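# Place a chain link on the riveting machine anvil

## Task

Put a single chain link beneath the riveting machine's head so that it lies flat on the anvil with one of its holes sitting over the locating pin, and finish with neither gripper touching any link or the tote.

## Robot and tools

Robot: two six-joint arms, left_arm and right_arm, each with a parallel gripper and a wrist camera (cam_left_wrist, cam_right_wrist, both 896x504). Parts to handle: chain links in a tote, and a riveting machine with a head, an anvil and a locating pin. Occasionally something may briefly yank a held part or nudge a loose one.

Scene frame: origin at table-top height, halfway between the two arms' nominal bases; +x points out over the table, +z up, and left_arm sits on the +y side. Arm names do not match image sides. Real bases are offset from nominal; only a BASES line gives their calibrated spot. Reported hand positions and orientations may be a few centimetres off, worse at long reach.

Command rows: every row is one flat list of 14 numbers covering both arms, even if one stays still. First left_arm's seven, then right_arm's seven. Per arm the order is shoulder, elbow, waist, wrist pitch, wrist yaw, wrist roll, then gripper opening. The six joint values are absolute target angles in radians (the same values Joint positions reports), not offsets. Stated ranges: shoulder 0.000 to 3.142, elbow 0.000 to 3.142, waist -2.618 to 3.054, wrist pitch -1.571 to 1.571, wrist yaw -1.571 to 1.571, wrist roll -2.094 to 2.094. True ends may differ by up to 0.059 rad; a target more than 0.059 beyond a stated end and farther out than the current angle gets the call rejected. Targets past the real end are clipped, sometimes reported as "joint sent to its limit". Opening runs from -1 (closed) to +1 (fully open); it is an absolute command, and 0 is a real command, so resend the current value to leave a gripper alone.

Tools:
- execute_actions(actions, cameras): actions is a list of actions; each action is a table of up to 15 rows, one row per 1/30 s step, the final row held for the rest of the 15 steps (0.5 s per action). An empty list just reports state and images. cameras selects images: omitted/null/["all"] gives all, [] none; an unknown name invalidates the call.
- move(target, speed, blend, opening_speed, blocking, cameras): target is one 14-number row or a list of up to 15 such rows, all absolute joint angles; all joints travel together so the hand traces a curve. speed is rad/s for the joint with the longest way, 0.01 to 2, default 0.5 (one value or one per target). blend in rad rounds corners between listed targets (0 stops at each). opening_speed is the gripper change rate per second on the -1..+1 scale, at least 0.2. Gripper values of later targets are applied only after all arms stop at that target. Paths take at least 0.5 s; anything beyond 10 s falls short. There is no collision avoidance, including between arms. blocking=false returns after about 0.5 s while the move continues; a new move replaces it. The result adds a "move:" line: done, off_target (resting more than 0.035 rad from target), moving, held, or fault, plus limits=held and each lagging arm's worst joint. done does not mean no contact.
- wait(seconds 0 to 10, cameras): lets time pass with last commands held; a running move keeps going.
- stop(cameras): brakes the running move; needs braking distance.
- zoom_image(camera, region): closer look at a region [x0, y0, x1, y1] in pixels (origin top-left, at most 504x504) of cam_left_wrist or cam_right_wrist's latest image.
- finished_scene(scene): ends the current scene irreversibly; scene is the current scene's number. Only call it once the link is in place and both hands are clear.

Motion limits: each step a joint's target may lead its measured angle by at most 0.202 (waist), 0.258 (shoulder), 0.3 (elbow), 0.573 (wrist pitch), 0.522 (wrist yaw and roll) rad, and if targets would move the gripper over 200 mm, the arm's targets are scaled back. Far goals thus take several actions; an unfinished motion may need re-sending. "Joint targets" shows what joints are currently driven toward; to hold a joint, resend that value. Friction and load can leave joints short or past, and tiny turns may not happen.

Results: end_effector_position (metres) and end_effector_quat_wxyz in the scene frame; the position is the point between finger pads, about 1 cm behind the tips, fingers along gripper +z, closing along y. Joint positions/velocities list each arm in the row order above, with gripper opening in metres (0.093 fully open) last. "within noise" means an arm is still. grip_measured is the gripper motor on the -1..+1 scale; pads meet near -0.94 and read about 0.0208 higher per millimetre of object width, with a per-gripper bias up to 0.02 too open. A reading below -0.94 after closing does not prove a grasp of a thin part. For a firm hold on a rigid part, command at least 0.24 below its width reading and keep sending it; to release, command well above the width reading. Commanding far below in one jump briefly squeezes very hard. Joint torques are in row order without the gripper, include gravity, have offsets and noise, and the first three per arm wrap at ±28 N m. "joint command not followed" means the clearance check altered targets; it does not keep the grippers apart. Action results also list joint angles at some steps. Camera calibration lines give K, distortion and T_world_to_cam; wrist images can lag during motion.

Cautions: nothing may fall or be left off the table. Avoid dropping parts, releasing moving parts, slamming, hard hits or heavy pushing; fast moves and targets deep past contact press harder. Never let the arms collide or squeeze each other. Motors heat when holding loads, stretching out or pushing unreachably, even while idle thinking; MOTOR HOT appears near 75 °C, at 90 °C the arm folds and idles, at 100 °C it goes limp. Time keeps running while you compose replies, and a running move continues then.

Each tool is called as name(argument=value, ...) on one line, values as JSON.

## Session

execute_actions(actions=[])

Scene clock: 0.00 s.
left_arm: end_effector_position=(+0.4511, +0.4177, +0.3579) grip_measured=+1.000 end_effector_quat_wxyz=(+0.519, -0.276, +0.707, +0.393) | right_arm: end_effector_position=(+0.1491, -0.1247, +0.2384) grip_measured=+1.000 end_effector_quat_wxyz=(+0.143, -0.544, +0.727, +0.395)
Joint names: [shoulder, elbow, waist, wrist pitch, wrist yaw, wrist roll]
Joint positions: left_arm=[1.801 1.513 0.062 0.021 -0.961 0.055 0.093] | right_arm=[1.391 1.249 0.264 -1.453 -0.867 -1.02 0.093]
Joint velocities: within noise
Joint torques (N m): no reading
Heat: left arm: 38 °C; right arm: 37 °C.
Joint targets: left_arm=[1.785 1.526 0.062 0.031 -0.962 0.054] | right_arm=[1.390 1.253 0.264 -1.455 -0.860 -1.019]
Tool commands: left_gripper/opening=+1.0 right_gripper/opening=+1.0
camera_calibration:
cam_left_wrist: T_world_to_cam=[[0.781625, -0.5607, -0.273274, -0.0235916], [-0.515772, -0.334608, -0.788681, 0.691607], [0.350774, 0.757399, -0.550731, -0.198832], [0, 0, 0, 1]] pos_world=[0.444896, 0.368784, 0.429507]
cam_right_wrist: T_world_to_cam=[[0.907763, -0.106351, -0.405777, -0.0521676], [-0.245709, -0.918822, -0.308857, 0.0342317], [-0.33999, 0.380072, -0.860205, 0.378756], [0, 0, 0, 1]] pos_world=[0.18454, -0.11805, 0.315212]

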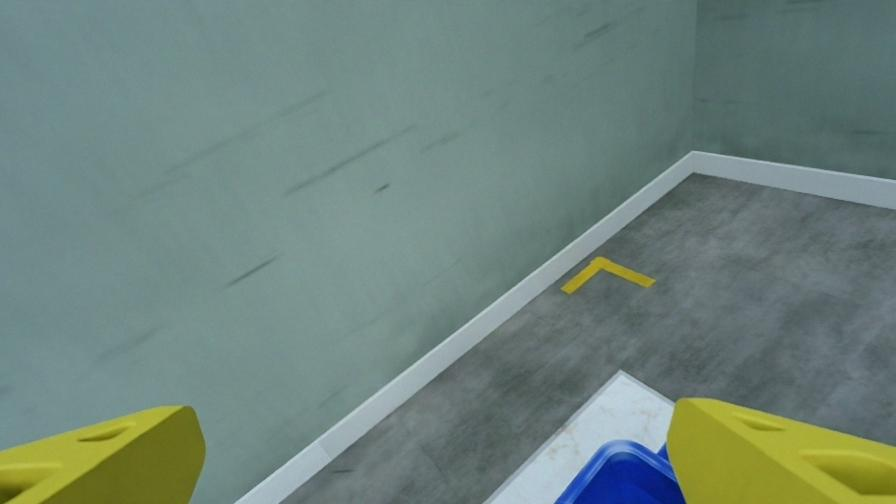

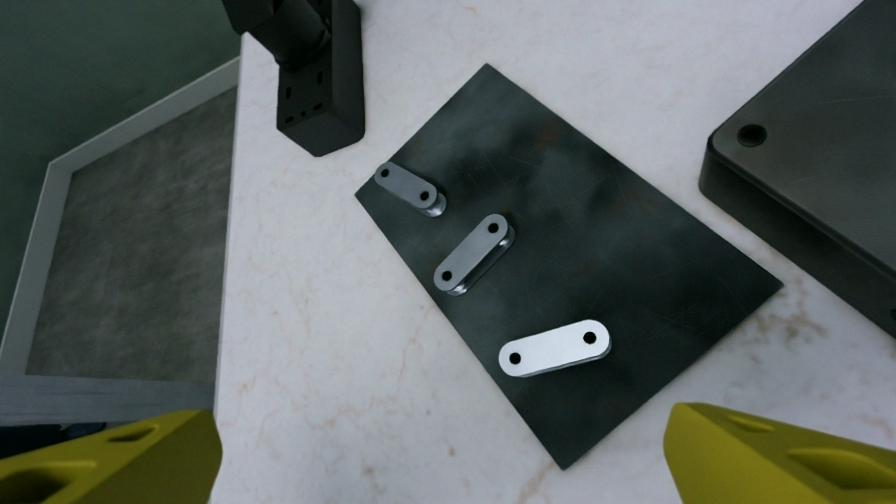

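move(target=[[0.9,1.032,0.062,-0.3,-0.2,0.0,1.0,1.390,1.253,0.264,-1.455,-0.86,-1.019,1.0],[0.75,1.0,-0.4,-0.45,0.0,0.0,1.0,1.390,1.253,0.264,-1.455,-0.86,-1.019,1.0]], speed=0.7, blend=0.2)

Scene clock: 71.70 s.
left_arm: end_effector_position=(+0.2250, +0.1453, +0.4124) grip_measured=+1.000 end_effector_quat_wxyz=(+0.625, +0.161, +0.755, -0.121) | right_arm: end_effector_position=(+0.1491, -0.1247, +0.2384) grip_measured=+1.000 end_effector_quat_wxyz=(+0.143, -0.544, +0.727, +0.395)
Joint names: [shoulder, elbow, waist, wrist pitch, wrist yaw, wrist roll]
Joint positions: left_arm=[0.754 1.009 -0.393 -0.446 -0.012 0.016 0.093] | right_arm=[1.391 1.249 0.264 -1.453 -0.867 -1.02 0.093]
Joint velocities: within noise
Joint torques (N m): left_arm=[-0.69 5.37 -0.68 2.3 -0.01 -0.07] | right_arm=[-4.97 6.63 -0.27 0.3 -0.59 0.06]
Heat: left arm: 45 °C; right arm: 39 °C.
Joint targets: left_arm=[0.750 1.000 -0.400 -0.450 0.000 0.000] | right_arm=[1.390 1.253 0.264 -1.455 -0.860 -1.019]
move: done
camera_calibration:
cam_left_wrist: T_world_to_cam=[[-0.419247, -0.907638, -0.0206374, 0.231632], [-0.532317, 0.26417, -0.804272, 0.449936], [0.735439, -0.326203, -0.593903, 0.205568], [0, 0, 0, 1]] pos_world=[0.185436, 0.158435, 0.488739]
cam_right_wrist: T_world_to_cam=[[0.907763, -0.106351, -0.405777, -0.0521676], [-0.245709, -0.918822, -0.308857, 0.0342317], [-0.33999, 0.380072, -0.860205, 0.378756], [0, 0, 0, 1]] pos_world=[0.18454, -0.11805, 0.315212]

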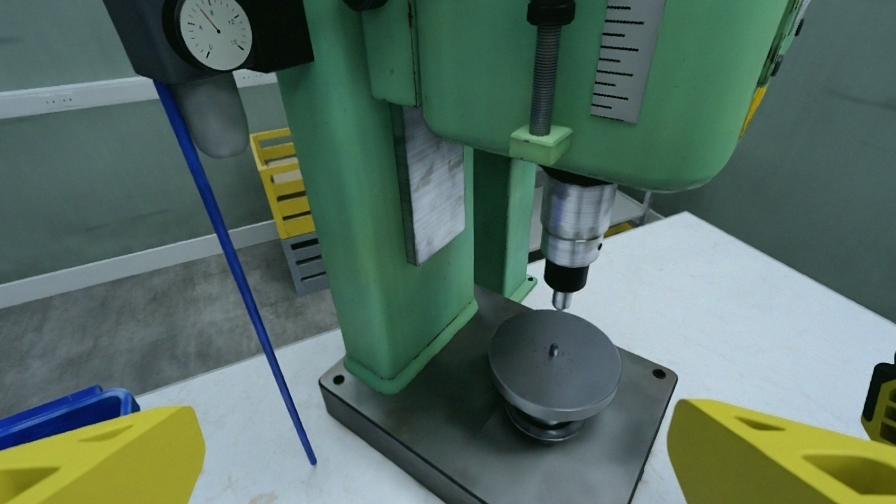

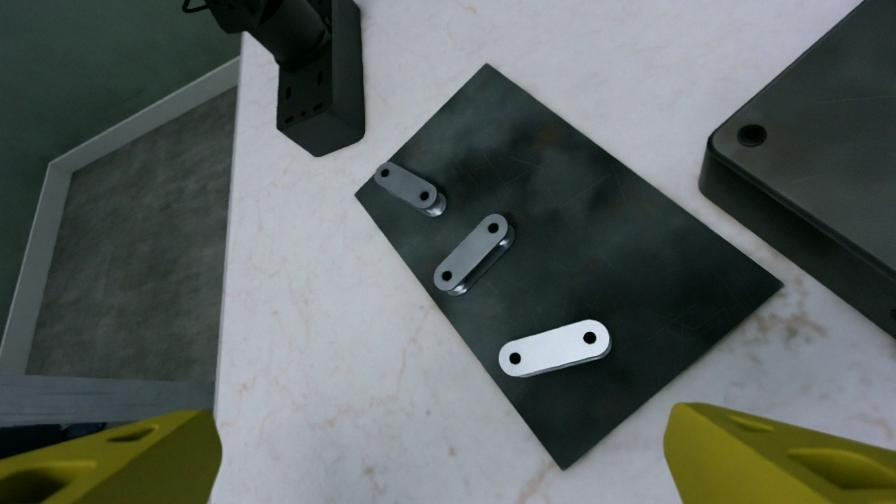

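move(target=[[0.75,1.0,-0.4,-0.45,0.0,0.0,1.0,1.25,1.1,1.0,-0.7,0.0,0.0,0.4],[0.75,1.0,-0.4,-0.45,0.0,0.0,1.0,1.40,0.63,1.683,-0.20,0.818,0.846,0.4]], speed=0.7, blend=0.2)

Scene clock: 136.13 s.
left_arm: end_effector_position=(+0.2249, +0.1451, +0.4123) grip_measured=+1.000 end_effector_quat_wxyz=(+0.624, +0.161, +0.755, -0.122) | right_arm: end_effector_position=(+0.0586, +0.0077, +0.1200) grip_measured=+0.403 end_effector_quat_wxyz=(+0.443, -0.252, +0.846, +0.154)
Joint names: [shoulder, elbow, waist, wrist pitch, wrist yaw, wrist roll]
Joint positions: left_arm=[0.754 1.009 -0.393 -0.447 -0.011 0.015 0.093] | right_arm=[1.387 0.641 1.677 -0.202 0.81 0.835 0.065]
Joint velocities: within noise
Joint torques (N m): left_arm=[-0.65 5.37 -0.65 2.3 0 -0.07] | right_arm=[-3.96 5.65 0.29 1.52 0.51 0.19]
Heat: left arm: 43 °C; right arm: 40 °C.
Joint targets: left_arm=[0.750 1.000 -0.400 -0.450 0.000 0.000] | right_arm=[1.400 0.630 1.683 -0.200 0.818 0.846]
move: done
camera_calibration:
cam_left_wrist: T_world_to_cam=[[-0.419872, -0.907361, -0.0201105, 0.231384], [-0.532584, 0.264269, -0.804062, 0.449816], [0.734889, -0.326893, -0.594205, 0.205875], [0, 0, 0, 1]] pos_world=[0.185421, 0.158376, 0.488665]
cam_right_wrist: T_world_to_cam=[[0.553426, -0.832505, -0.0256059, -0.0231952], [-0.718523, -0.461653, -0.520194, 0.146556], [0.421243, 0.306287, -0.853664, 0.151019], [0, 0, 0, 1]] pos_world=[0.0545247, 0.00209269, 0.204563]

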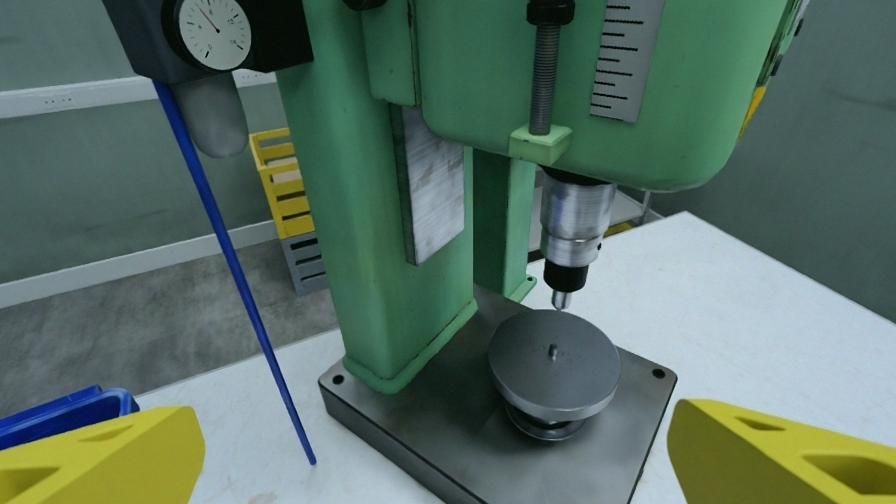

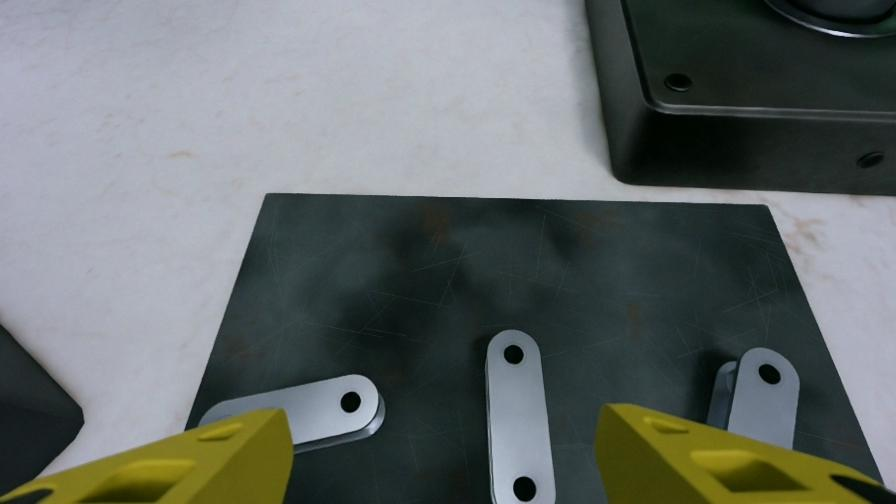

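move(target=[0.75,1.0,-0.4,-0.45,0.0,0.0,1.0,1.47,0.472,1.618,0.02,0.777,0.792,0.25], speed=0.4, cameras=["cam_right_wrist"])

Scene clock: 169.57 s.
left_arm: end_effector_position=(+0.2249, +0.1451, +0.4123) grip_measured=+1.000 end_effector_quat_wxyz=(+0.624, +0.161, +0.755, -0.122) | right_arm: end_effector_position=(+0.0739, -0.0127, +0.0733) grip_measured=+0.253 end_effector_quat_wxyz=(+0.442, -0.249, +0.851, +0.135)
Joint names: [shoulder, elbow, waist, wrist pitch, wrist yaw, wrist roll]
Joint positions: left_arm=[0.754 1.009 -0.393 -0.447 -0.011 0.015 0.093] | right_arm=[1.456 0.482 1.625 0.018 0.793 0.802 0.057]
Joint velocities: within noise
Joint torques (N m): left_arm=[-0.64 5.38 -0.66 2.31 0 -0.07] | right_arm=[-3.78 5.03 -0.88 1.45 0.28 -0.07]
Heat: left arm: 43 °C; right arm: 40 °C.
Joint targets: left_arm=[0.750 1.000 -0.400 -0.450 0.000 0.000] | right_arm=[1.470 0.472 1.618 0.020 0.777 0.792]
move: done
camera_calibration:
cam_right_wrist: T_world_to_cam=[[0.533546, -0.845768, 0.00233904, -0.050609], [-0.728359, -0.460882, -0.507031, 0.123638], [0.429909, 0.268821, -0.861924, 0.110408], [0, 0, 0, 1]] pos_world=[0.0695895, -0.0155011, 0.15797]
Images, in order (width x height): cam_right_wrist 896x504.

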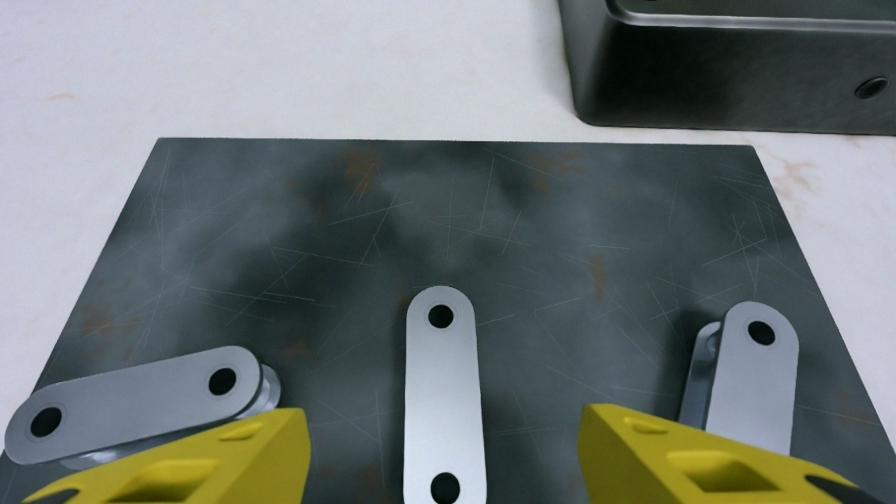

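move(target=[0.75,1.0,-0.4,-0.45,0.0,0.0,1.0,1.62,0.412,1.612,0.228,0.752,0.785,0.25], speed=0.3, cameras=["cam_right_wrist"])

Scene clock: 186.80 s.
left_arm: end_effector_position=(+0.2249, +0.1451, +0.4123) grip_measured=+1.000 end_effector_quat_wxyz=(+0.624, +0.161, +0.755, -0.122) | right_arm: end_effector_position=(+0.0724, -0.0118, +0.0372) grip_measured=+0.253 end_effector_quat_wxyz=(+0.433, -0.255, +0.854, +0.137)
Joint names: [shoulder, elbow, waist, wrist pitch, wrist yaw, wrist roll]
Joint positions: left_arm=[0.754 1.009 -0.393 -0.447 -0.011 0.015 0.093] | right_arm=[1.605 0.422 1.619 0.226 0.768 0.795 0.057]
Joint velocities: within noise
Joint torques (N m): left_arm=[-0.66 5.39 -0.68 2.31 0 -0.08] | right_arm=[-4.22 4.16 -0.98 1.47 0.26 -0.03]
Heat: left arm: 44 °C; right arm: 40 °C.
Joint targets: left_arm=[0.750 1.000 -0.400 -0.450 0.000 0.000] | right_arm=[1.620 0.412 1.612 0.228 0.752 0.785]
move: done
camera_calibration:
cam_right_wrist: T_world_to_cam=[[0.544454, -0.838789, -0.00125044, -0.0495473], [-0.730835, -0.473649, -0.491463, 0.104147], [0.411642, 0.268493, -0.870897, 0.0813909], [0, 0, 0, 1]] pos_world=[0.0695866, -0.0140835, 0.122006]
Images, in order (width x height): cam_right_wrist 896x504.

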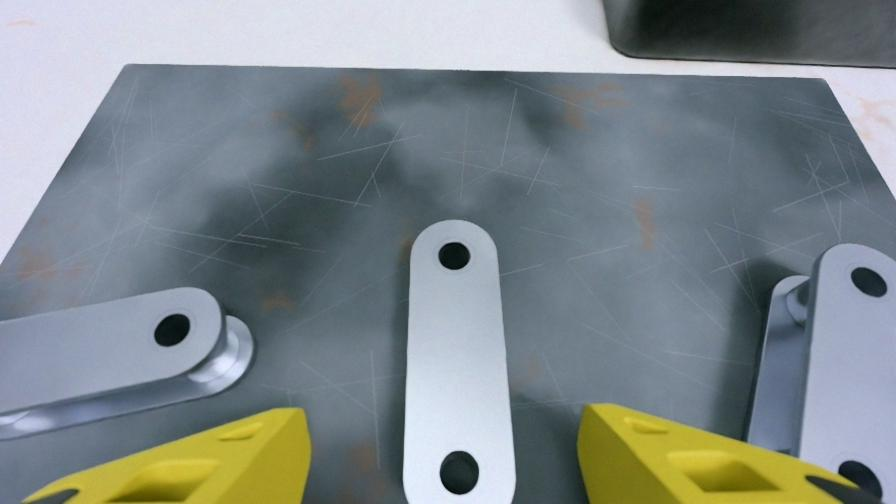

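move(target=[0.75,1.0,-0.4,-0.45,0.0,0.0,1.0,1.676,0.361,1.60,0.368,0.720,0.725,0.25], speed=0.2, cameras=["cam_right_wrist"])

Scene clock: 229.43 s.
left_arm: end_effector_position=(+0.2249, +0.1451, +0.4123) grip_measured=+1.000 end_effector_quat_wxyz=(+0.624, +0.161, +0.755, -0.122) | right_arm: end_effector_position=(+0.0718, -0.0133, +0.0229) grip_measured=+0.253 end_effector_quat_wxyz=(+0.429, -0.274, +0.849, +0.144)
Joint names: [shoulder, elbow, waist, wrist pitch, wrist yaw, wrist roll]
Joint positions: left_arm=[0.754 1.009 -0.393 -0.447 -0.011 0.015 0.093] | right_arm=[1.66 0.371 1.608 0.366 0.736 0.736 0.057]
Joint velocities: within noise
Joint torques (N m): left_arm=[-0.66 5.39 -0.66 2.3 0 -0.08] | right_arm=[-4.18 3.67 -0.99 1.56 0.22 -0.03]
Heat: left arm: 44 °C; right arm: 38 °C.
Joint targets: left_arm=[0.750 1.000 -0.400 -0.450 0.000 0.000] | right_arm=[1.676 0.361 1.600 0.368 0.720 0.725]
move: done
camera_calibration:
cam_right_wrist: T_world_to_cam=[[0.579997, -0.814609, 0.00388931, -0.0528547], [-0.70975, -0.507669, -0.488392, 0.0939018], [0.399824, 0.280506, -0.872615, 0.0705819], [0, 0, 0, 1]] pos_world=[0.0690821, -0.0151835, 0.107657]
Images, in order (width x height): cam_right_wrist 896x504.

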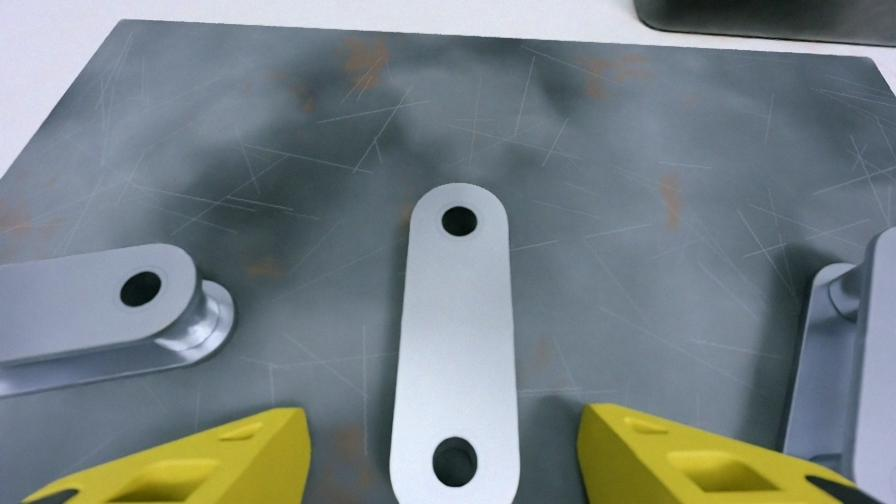

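move(target=[0.75,1.0,-0.4,-0.45,0.0,0.0,1.0,1.696,0.356,1.60,0.392,0.733,0.725,0.25], speed=0.1, cameras=["cam_right_wrist"])

Scene clock: 235.40 s.
left_arm: end_effector_position=(+0.2249, +0.1451, +0.4122) grip_measured=+1.000 end_effector_quat_wxyz=(+0.624, +0.161, +0.755, -0.122) | right_arm: end_effector_position=(+0.0718, -0.0136, +0.0193) grip_measured=+0.253 end_effector_quat_wxyz=(+0.429, -0.275, +0.849, +0.144)
Joint names: [shoulder, elbow, waist, wrist pitch, wrist yaw, wrist roll]
Joint positions: left_arm=[0.754 1.009 -0.393 -0.447 -0.011 0.015 0.093] | right_arm=[1.679 0.366 1.608 0.39 0.736 0.735 0.057]
Joint velocities: within noise
Joint torques (N m): left_arm=[-0.64 5.39 -0.65 2.31 0 -0.07] | right_arm=[-4.18 3.58 -0.98 1.52 0.39 -0.04]
Heat: left arm: 44 °C; right arm: 38 °C.
Joint targets: left_arm=[0.750 1.000 -0.400 -0.450 0.000 0.000] | right_arm=[1.696 0.356 1.600 0.392 0.733 0.725]
move: done
camera_calibration:
cam_right_wrist: T_world_to_cam=[[0.580368, -0.814342, 0.00435356, -0.0530965], [-0.709568, -0.508307, -0.487993, 0.0919423], [0.399606, 0.280126, -0.872837, 0.0675582], [0, 0, 0, 1]] pos_world=[0.0690582, -0.0154287, 0.104066]
Images, in order (width x height): cam_right_wrist 896x504.

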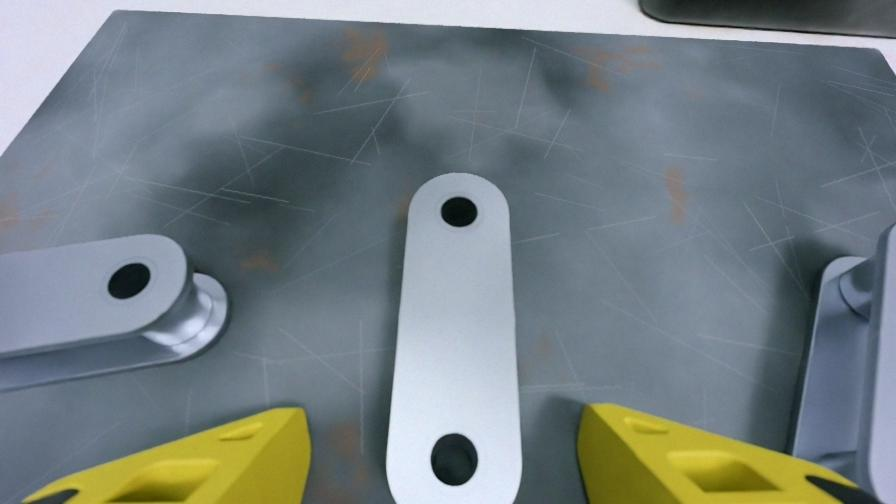

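move(target=[0.75,1.0,-0.4,-0.45,0.0,0.0,1.0,1.698,0.354,1.60,0.393,0.762,0.735,0.1], speed=0.1, opening_speed=0.5, cameras=["cam_right_wrist"])

Scene clock: 241.90 s.
left_arm: end_effector_position=(+0.2248, +0.1451, +0.4122) grip_measured=+1.000 end_effector_quat_wxyz=(+0.624, +0.161, +0.755, -0.122) | right_arm: end_effector_position=(+0.0741, -0.0145, +0.0211) grip_measured=+0.103 end_effector_quat_wxyz=(+0.436, -0.270, +0.847, +0.140)
Joint names: [shoulder, elbow, waist, wrist pitch, wrist yaw, wrist roll]
Joint positions: left_arm=[0.754 1.009 -0.393 -0.447 -0.011 0.015 0.093] | right_arm=[1.679 0.366 1.608 0.392 0.754 0.735 0.05]
Joint velocities: within noise
Joint torques (N m): left_arm=[-0.68 5.39 -0.66 2.3 0 -0.07] | right_arm=[-4 3.37 -1.01 1.56 0.5 0.07]
Heat: left arm: 44 °C; right arm: 38 °C.
Joint targets: left_arm=[0.750 1.000 -0.400 -0.450 0.000 0.000] | right_arm=[1.698 0.354 1.600 0.393 0.762 0.735]
move: done
camera_calibration:
cam_right_wrist: T_world_to_cam=[[0.571208, -0.820733, 0.0108873, -0.0547435], [-0.707988, -0.499366, -0.499386, 0.0942742], [0.415299, 0.277545, -0.866311, 0.0671642], [0, 0, 0, 1]] pos_world=[0.0701217, -0.0164936, 0.10586]
Images, in order (width x height): cam_right_wrist 896x504.

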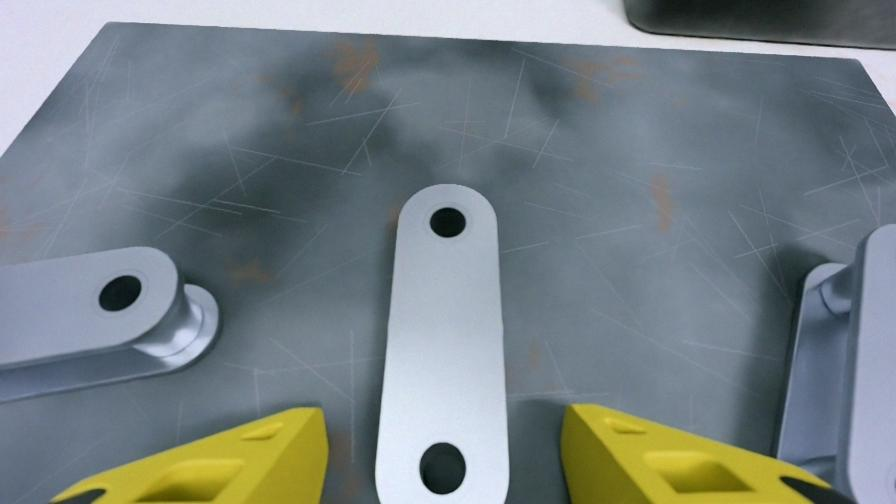

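move(target=[0.75,1.0,-0.4,-0.45,0.0,0.0,1.0,1.720,0.350,1.60,0.417,0.762,0.735,0.1], speed=0.1, cameras=["cam_right_wrist"])

zoom_image(camera="cam_right_wrist", region=[240, 380, 640, 504])

Scene clock: 249.83 s.
left_arm: end_effector_position=(+0.2248, +0.1451, +0.4122) grip_measured=+1.000 end_effector_quat_wxyz=(+0.624, +0.161, +0.755, -0.122) | right_arm: end_effector_position=(+0.0745, -0.0158, +0.0167) grip_measured=+0.103 end_effector_quat_wxyz=(+0.437, -0.271, +0.847, +0.138)
Joint names: [shoulder, elbow, waist, wrist pitch, wrist yaw, wrist roll]
Joint positions: left_arm=[0.754 1.009 -0.393 -0.447 -0.011 0.015 0.093] | right_arm=[1.702 0.36 1.608 0.416 0.757 0.735 0.05]
Joint velocities: within noise
Joint torques (N m): left_arm=[-0.68 5.38 -0.66 2.3 0 -0.07] | right_arm=[-4.23 3.38 -0.99 1.51 0.5 0.07]
Heat: left arm: 44 °C; right arm: 37 °C.
Joint targets: left_arm=[0.750 1.000 -0.400 -0.450 0.000 0.000] | right_arm=[1.720 0.350 1.600 0.417 0.762 0.735]
move: done
camera_calibration:
cam_right_wrist: T_world_to_cam=[[0.569661, -0.821723, 0.0160584, -0.0559866], [-0.707586, -0.500287, -0.499033, 0.0916945], [0.418101, 0.272917, -0.866434, 0.0632511], [0, 0, 0, 1]] pos_world=[0.0703298, -0.0173942, 0.101461]
Images, in order (width x height): cam_right_wrist 896x504.

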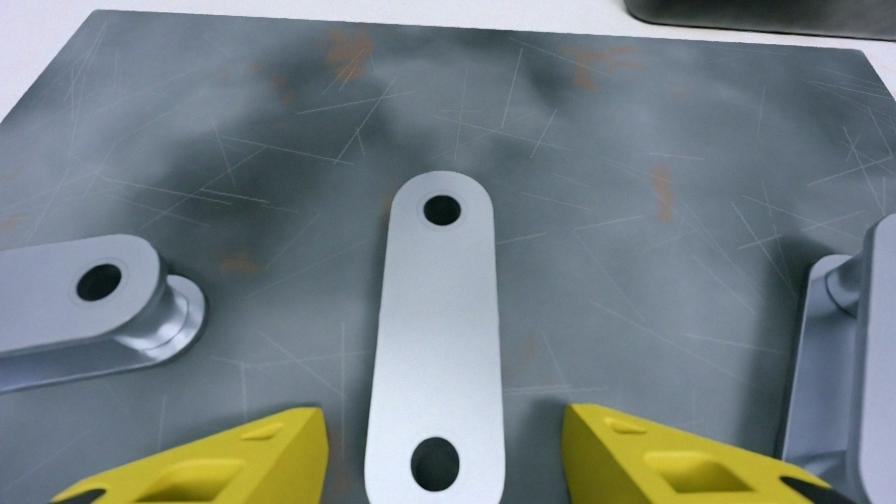

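Scaled by 1.260 from the camera's 896x504 image, which has a finer 1280x720 frame.

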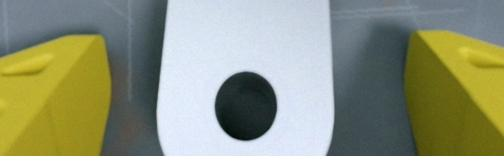

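move(target=[0.75,1.0,-0.4,-0.45,0.0,0.0,1.0,1.720,0.350,1.619,0.417,0.766,0.735,-0.4], speed=0.1, opening_speed=0.4, cameras=["cam_right_wrist"])

Scene clock: 255.60 s.
left_arm: end_effector_position=(+0.2248, +0.1451, +0.4122) grip_measured=+1.000 end_effector_quat_wxyz=(+0.624, +0.161, +0.755, -0.122) | right_arm: end_effector_position=(+0.0738, -0.0154, +0.0170) grip_measured=-0.397 end_effector_quat_wxyz=(+0.437, -0.272, +0.846, +0.138)
Joint names: [shoulder, elbow, waist, wrist pitch, wrist yaw, wrist roll]
Joint positions: left_arm=[0.754 1.009 -0.393 -0.447 -0.011 0.015 0.093] | right_arm=[1.702 0.36 1.611 0.417 0.759 0.735 0.026]
Joint velocities: within noise
Joint torques (N m): left_arm=[-0.64 5.38 -0.66 2.31 0 -0.08] | right_arm=[-4.18 3.38 0.47 1.54 0.53 0.07]
Heat: left arm: 44 °C; right arm: 37 °C.
Joint targets: left_arm=[0.750 1.000 -0.400 -0.450 0.000 0.000] | right_arm=[1.720 0.350 1.619 0.417 0.766 0.735]
move: done
camera_calibration:
cam_right_wrist: T_world_to_cam=[[0.571513, -0.820439, 0.015894, -0.0553318], [-0.70571, -0.501293, -0.500679, 0.0913808], [0.418744, 0.274928, -0.865487, 0.0637006], [0, 0, 0, 1]] pos_world=[0.069437, -0.0171008, 0.101764]
Images, in order (width x height): cam_right_wrist 896x504.

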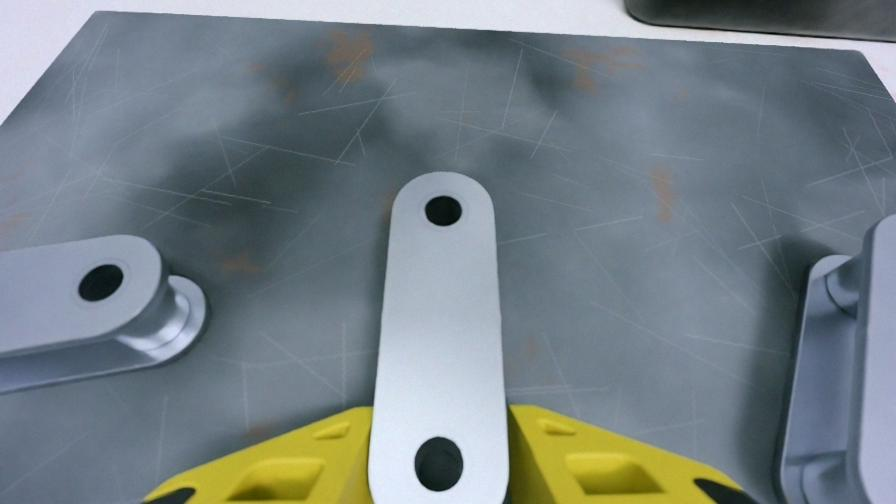

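move(target=[0.75,1.0,-0.4,-0.45,0.0,0.0,1.0,1.720,0.350,1.619,0.417,0.766,0.735,-0.85], speed=0.1, opening_speed=0.3, cameras=["cam_right_wrist"])

Scene clock: 259.33 s.
left_arm: end_effector_position=(+0.2248, +0.1451, +0.4122) grip_measured=+1.000 end_effector_quat_wxyz=(+0.624, +0.161, +0.755, -0.122) | right_arm: end_effector_position=(+0.0738, -0.0153, +0.0171) grip_measured=-0.593 end_effector_quat_wxyz=(+0.437, -0.271, +0.846, +0.139)
Joint names: [shoulder, elbow, waist, wrist pitch, wrist yaw, wrist roll]
Joint positions: left_arm=[0.754 1.009 -0.393 -0.447 -0.011 0.015 0.093] | right_arm=[1.702 0.36 1.611 0.418 0.759 0.735 0.017]
Joint velocities: within noise
Joint torques (N m): left_arm=[-0.65 5.37 -0.65 2.31 0 -0.07] | right_arm=[-4.19 3.4 0.44 1.53 0.52 0.08]
Heat: left arm: 44 °C; right arm: 37 °C.
Joint targets: left_arm=[0.750 1.000 -0.400 -0.450 0.000 0.000] | right_arm=[1.720 0.350 1.619 0.417 0.766 0.735]
move: done
camera_calibration:
cam_right_wrist: T_world_to_cam=[[0.571514, -0.820451, 0.0152466, -0.055221], [-0.705729, -0.500912, -0.501033, 0.0914949], [0.41871, 0.275587, -0.865294, 0.0637577], [0, 0, 0, 1]] pos_world=[0.0694342, -0.0170461, 0.101853]
Images, in order (width x height): cam_right_wrist 896x504.

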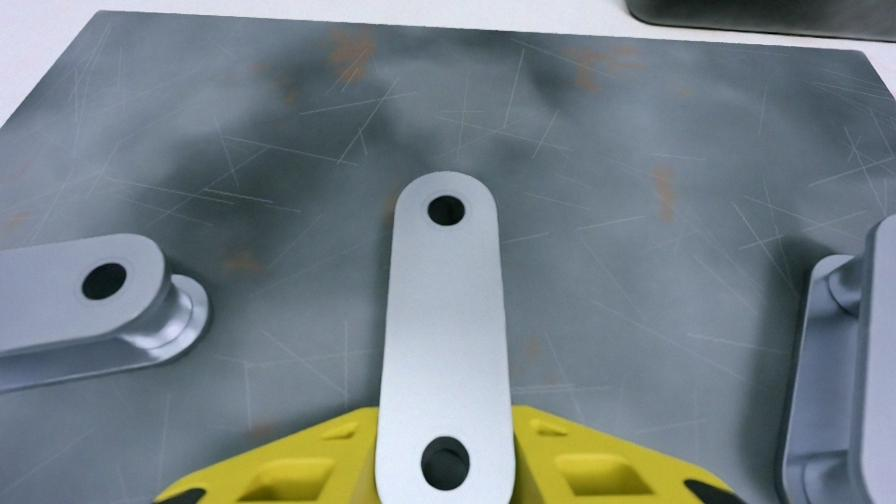

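move(target=[[0.75,1.0,-0.4,-0.45,0.0,0.0,1.0,1.65,0.395,1.619,0.410,0.766,0.735,-0.85],[0.75,1.0,-0.4,-0.45,0.0,0.0,1.0,1.42,0.52,1.619,0.03,0.766,0.735,-0.85]], speed=0.25, blend=0.02, cameras=["cam_right_wrist"])

Scene clock: 302.40 s.
left_arm: end_effector_position=(+0.2248, +0.1451, +0.4122) grip_measured=+1.000 end_effector_quat_wxyz=(+0.624, +0.161, +0.755, -0.122) | right_arm: end_effector_position=(+0.0732, -0.0041, +0.0800) grip_measured=-0.596 end_effector_quat_wxyz=(+0.439, -0.269, +0.845, +0.143)
Joint names: [shoulder, elbow, waist, wrist pitch, wrist yaw, wrist roll]
Joint positions: left_arm=[0.754 1.009 -0.393 -0.447 -0.011 0.015 0.093] | right_arm=[1.442 0.497 1.611 0.033 0.759 0.735 0.017]
Joint velocities: within noise
Joint torques (N m): left_arm=[-0.64 5.37 -0.66 2.31 0 -0.07] | right_arm=[-7.21 8.08 0.43 1.55 0.52 0.07]
Heat: left arm: 44 °C; right arm: 36 °C.
Joint targets: left_arm=[0.750 1.000 -0.400 -0.450 0.000 0.000] | right_arm=[1.420 0.520 1.619 0.030 0.766 0.735]
move: done
camera_calibration:
cam_right_wrist: T_world_to_cam=[[0.57152, -0.820567, 0.00585856, -0.0458847], [-0.706013, -0.495348, -0.506138, 0.128675], [0.418222, 0.285132, -0.862433, 0.115159], [0, 0, 0, 1]] pos_world=[0.068908, -0.00674825, 0.164713]
Images, in order (width x height): cam_right_wrist 896x504.

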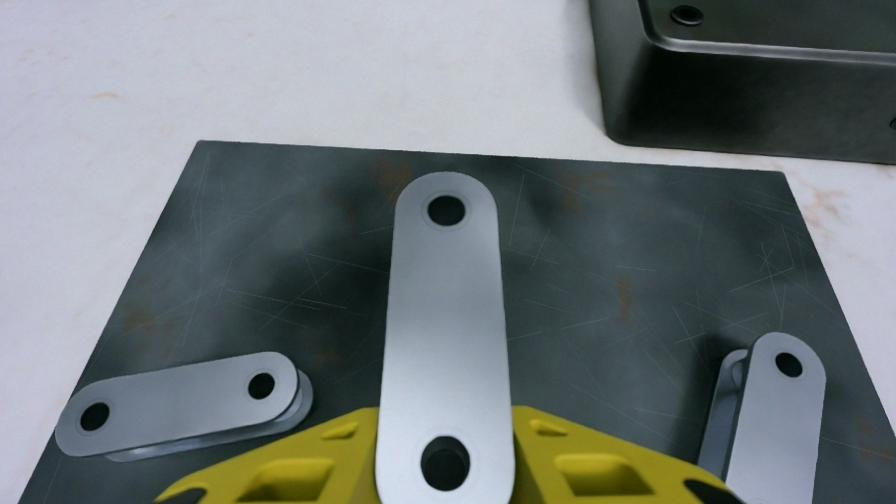

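move(target=[[0.75,1.0,-0.4,-0.45,0.0,0.0,1.0,1.25,0.78,1.10,-0.20,0.38,0.39,-0.85],[0.75,1.0,-0.4,-0.45,0.0,0.0,1.0,1.12,0.935,0.545,-0.40,0.0,0.0,-0.85]], speed=0.5, blend=0.1)

Scene clock: 308.80 s.
left_arm: end_effector_position=(+0.2248, +0.1451, +0.4122) grip_measured=+1.000 end_effector_quat_wxyz=(+0.624, +0.161, +0.755, -0.122) | right_arm: end_effector_position=(+0.2760, -0.1200, +0.2350) grip_measured=-0.596 end_effector_quat_wxyz=(+0.435, -0.239, +0.860, +0.122)
Joint names: [shoulder, elbow, waist, wrist pitch, wrist yaw, wrist roll]
Joint positions: left_arm=[0.754 1.009 -0.393 -0.447 -0.011 0.015 0.093] | right_arm=[1.138 0.906 0.55 -0.403 0.012 0.011 0.017]
Joint velocities: within noise
Joint torques (N m): left_arm=[-0.64 5.41 -0.66 2.3 0 -0.07] | right_arm=[-5.71 10.21 -0.69 2.16 -0.11 0]
Heat: left arm: 45 °C; right arm: 37 °C.
Joint targets: left_arm=[0.750 1.000 -0.400 -0.450 0.000 0.000] | right_arm=[1.120 0.935 0.545 -0.400 0.000 0.000]
move: done
camera_calibration:
cam_left_wrist: T_world_to_cam=[[-0.420219, -0.907201, -0.0200302, 0.23134], [-0.532789, 0.264538, -0.803838, 0.449649], [0.734541, -0.327116, -0.594511, 0.206071], [0, 0, 0, 1]] pos_world=[0.185414, 0.158332, 0.488591]
cam_right_wrist: T_world_to_cam=[[0.508511, -0.860983, 0.0111482, -0.246469], [-0.749651, -0.449052, -0.486186, 0.305802], [0.423604, 0.238874, -0.873784, 0.192726], [0, 0, 0, 1]] pos_world=[0.272937, -0.120922, 0.319825]

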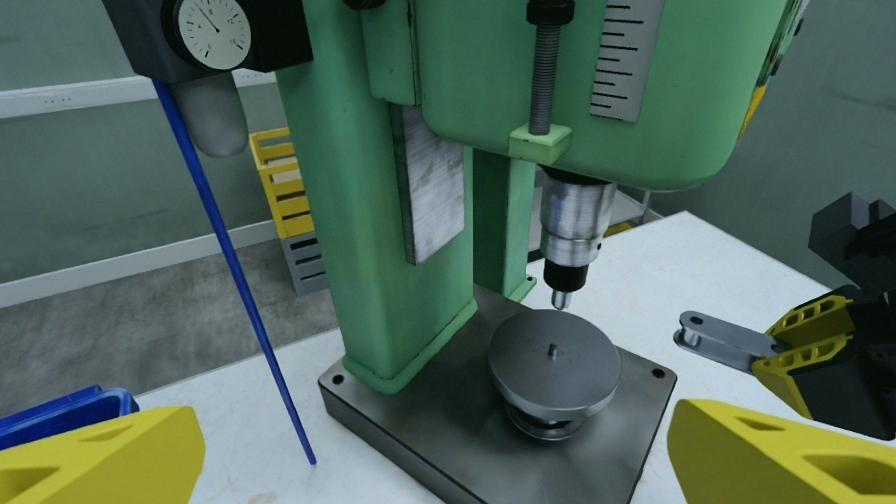

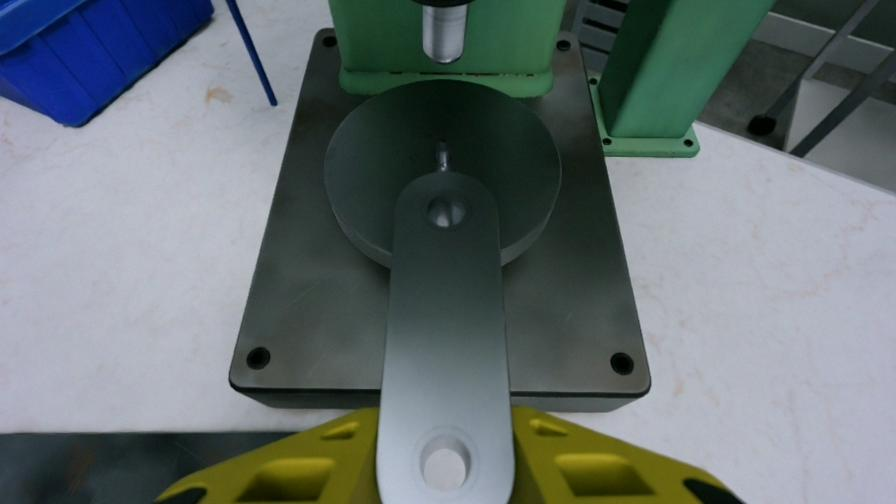

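move(target=[0.75,1.0,-0.4,-0.45,0.0,0.0,1.0,1.33,0.79,0.545,-0.098,0.0,0.0,-0.85], speed=0.3)

Scene clock: 339.87 s.
left_arm: end_effector_position=(+0.2248, +0.1451, +0.4122) grip_measured=+1.000 end_effector_quat_wxyz=(+0.624, +0.161, +0.755, -0.122) | right_arm: end_effector_position=(+0.3050, -0.1016, +0.1773) grip_measured=-0.596 end_effector_quat_wxyz=(+0.432, -0.240, +0.861, +0.121)
Joint names: [shoulder, elbow, waist, wrist pitch, wrist yaw, wrist roll]
Joint positions: left_arm=[0.754 1.009 -0.393 -0.447 -0.011 0.015 0.093] | right_arm=[1.321 0.798 0.55 -0.118 0.011 0.01 0.017]
Joint velocities: within noise
Joint torques (N m): left_arm=[-0.65 5.38 -0.66 2.31 0.01 -0.07] | right_arm=[-4.75 6.94 -0.7 2.29 -0.15 -0.03]
Heat: left arm: 45 °C; right arm: 41 °C.
Joint targets: left_arm=[0.750 1.000 -0.400 -0.450 0.000 0.000] | right_arm=[1.330 0.790 0.545 -0.098 0.000 0.000]
move: done
camera_calibration:
cam_left_wrist: T_world_to_cam=[[-0.420219, -0.907201, -0.0200302, 0.23134], [-0.532789, 0.264538, -0.803838, 0.449649], [0.734541, -0.327116, -0.594511, 0.206071], [0, 0, 0, 1]] pos_world=[0.185414, 0.158332, 0.488591]
cam_right_wrist: T_world_to_cam=[[0.5093, -0.860516, 0.0111808, -0.244977], [-0.752123, -0.451386, -0.480168, 0.307265], [0.41824, 0.236141, -0.877105, 0.127561], [0, 0, 0, 1]] pos_world=[0.302517, -0.102234, 0.262162]

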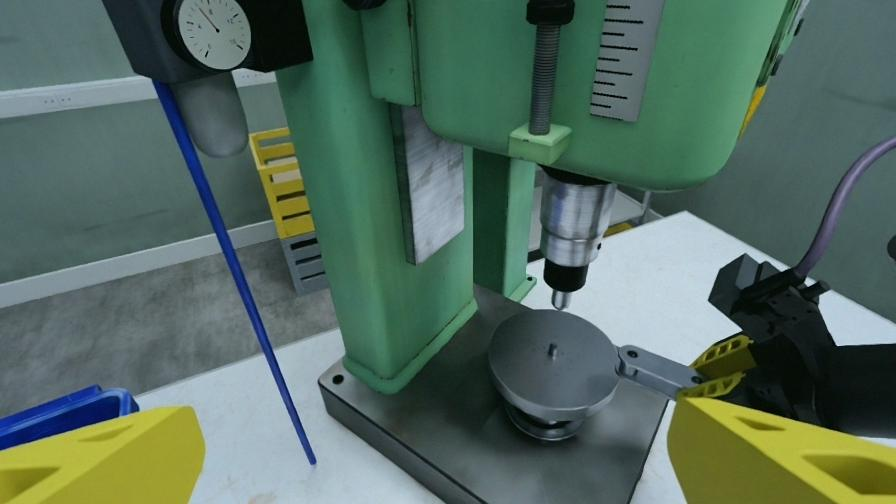

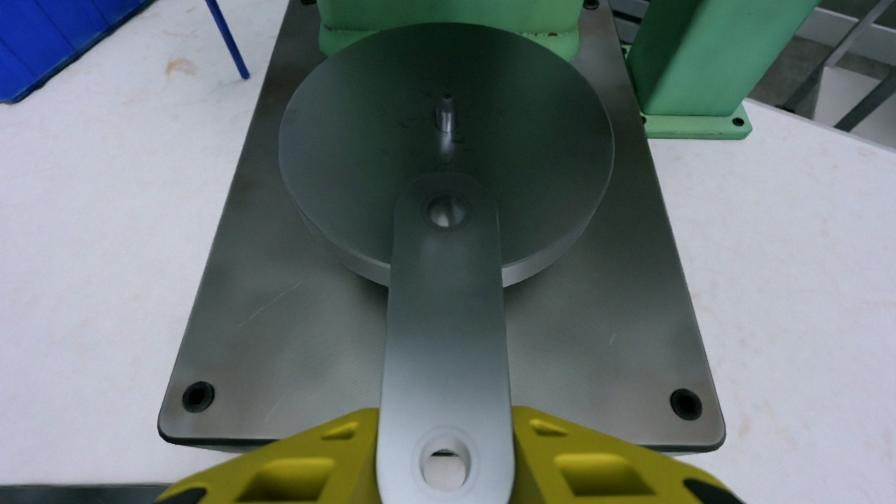

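zoom_image(camera="cam_right_wrist", region=[390, 70, 510, 240])

zoom_image(camera="cam_left_wrist", region=[480, 280, 720, 450])

Scaled by 2.965 from the camera's 896x504 image, which has a finer 1280x720 frame.

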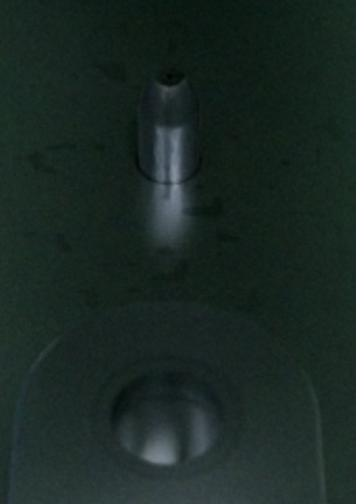

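Scaled by 2.100 from the camera's 896x504 image, which has a finer 1280x720 frame.

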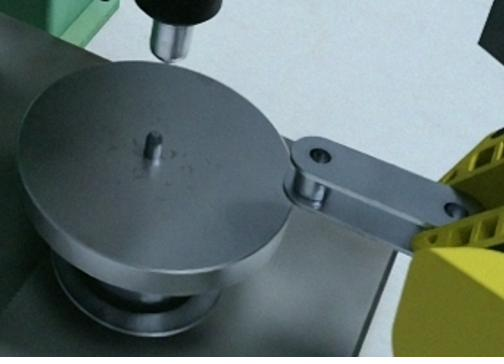

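move(target=[0.75,1.0,-0.4,-0.45,0.0,0.0,1.0,1.553,1.010,0.540,-0.045,0.0,0.0,-0.85], speed=0.2)

zoom_image(camera="cam_left_wrist", region=[480, 280, 680, 420])

zoom_image(camera="cam_right_wrist", region=[390, 70, 510, 240])

Scene clock: 367.77 s.
left_arm: end_effector_position=(+0.2248, +0.1451, +0.4122) grip_measured=+1.000 end_effector_quat_wxyz=(+0.624, +0.161, +0.755, -0.122) | right_arm: end_effector_position=(+0.3529, -0.0715, +0.1803) grip_measured=-0.596 end_effector_quat_wxyz=(+0.439, -0.239, +0.857, +0.123)
Joint names: [shoulder, elbow, waist, wrist pitch, wrist yaw, wrist roll]
Joint positions: left_arm=[0.754 1.009 -0.393 -0.447 -0.011 0.015 0.093] | right_arm=[1.538 0.979 0.55 -0.065 0.011 0.01 0.017]
Joint velocities: within noise
Joint torques (N m): left_arm=[-0.66 5.37 -0.66 2.31 0 -0.08] | right_arm=[-6.37 10.21 -1.18 2.34 -0.15 -0.03]
Heat: left arm: 45 °C; right arm: 43 °C.
Joint targets: left_arm=[0.750 1.000 -0.400 -0.450 0.000 0.000] | right_arm=[1.553 1.010 0.540 -0.045 0.000 0.000]
move: done
camera_calibration:
cam_left_wrist: T_world_to_cam=[[-0.420219, -0.907201, -0.0200302, 0.23134], [-0.532789, 0.264538, -0.803838, 0.449649], [0.734541, -0.327116, -0.594511, 0.206071], [0, 0, 0, 1]] pos_world=[0.185414, 0.158332, 0.488591]
cam_right_wrist: T_world_to_cam=[[0.509324, -0.860504, 0.0110263, -0.243532], [-0.744531, -0.447034, -0.495816, 0.358686], [0.431581, 0.244322, -0.868357, 0.0973196], [0, 0, 0, 1]] pos_world=[0.349089, -0.0729929, 0.265036]

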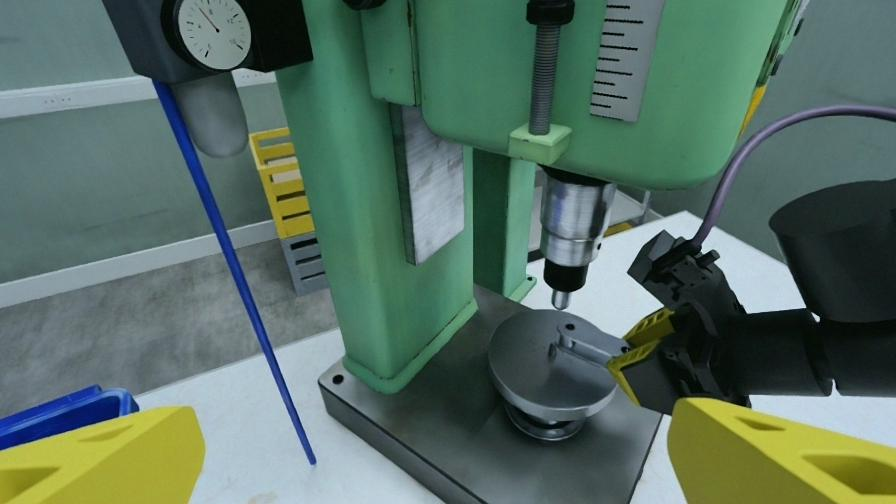

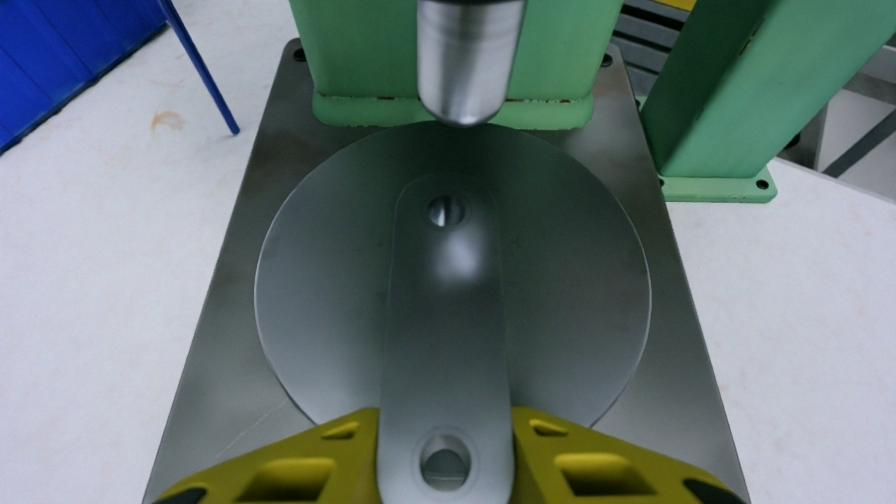

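Scaled by 2.520 from the camera's 896x504 image, which has a finer 1280x720 frame.

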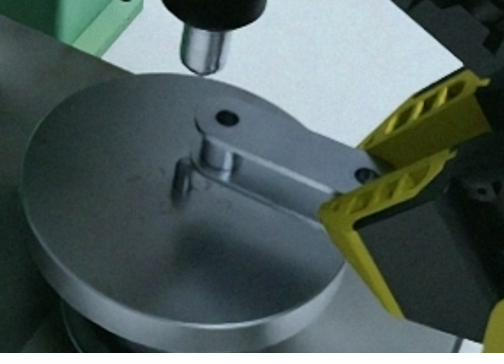

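Scaled by 2.965 from the camera's 896x504 image, which has a finer 1280x720 frame.

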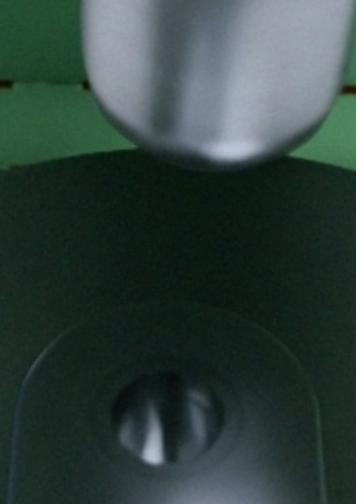

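zoom_image(camera="cam_left_wrist", region=[530, 295, 610, 375])

Scaled by 6.300 from the camera's 896x504 image, which has a finer 1280x720 frame.

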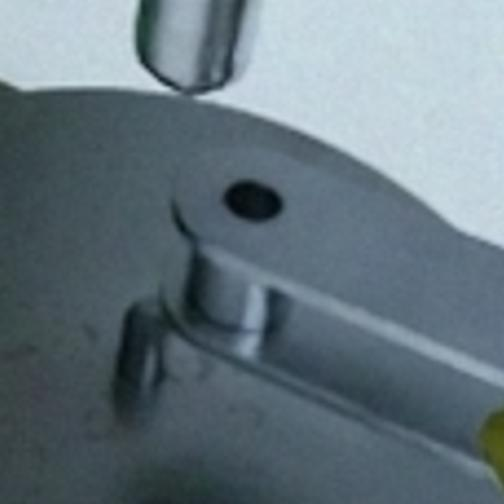

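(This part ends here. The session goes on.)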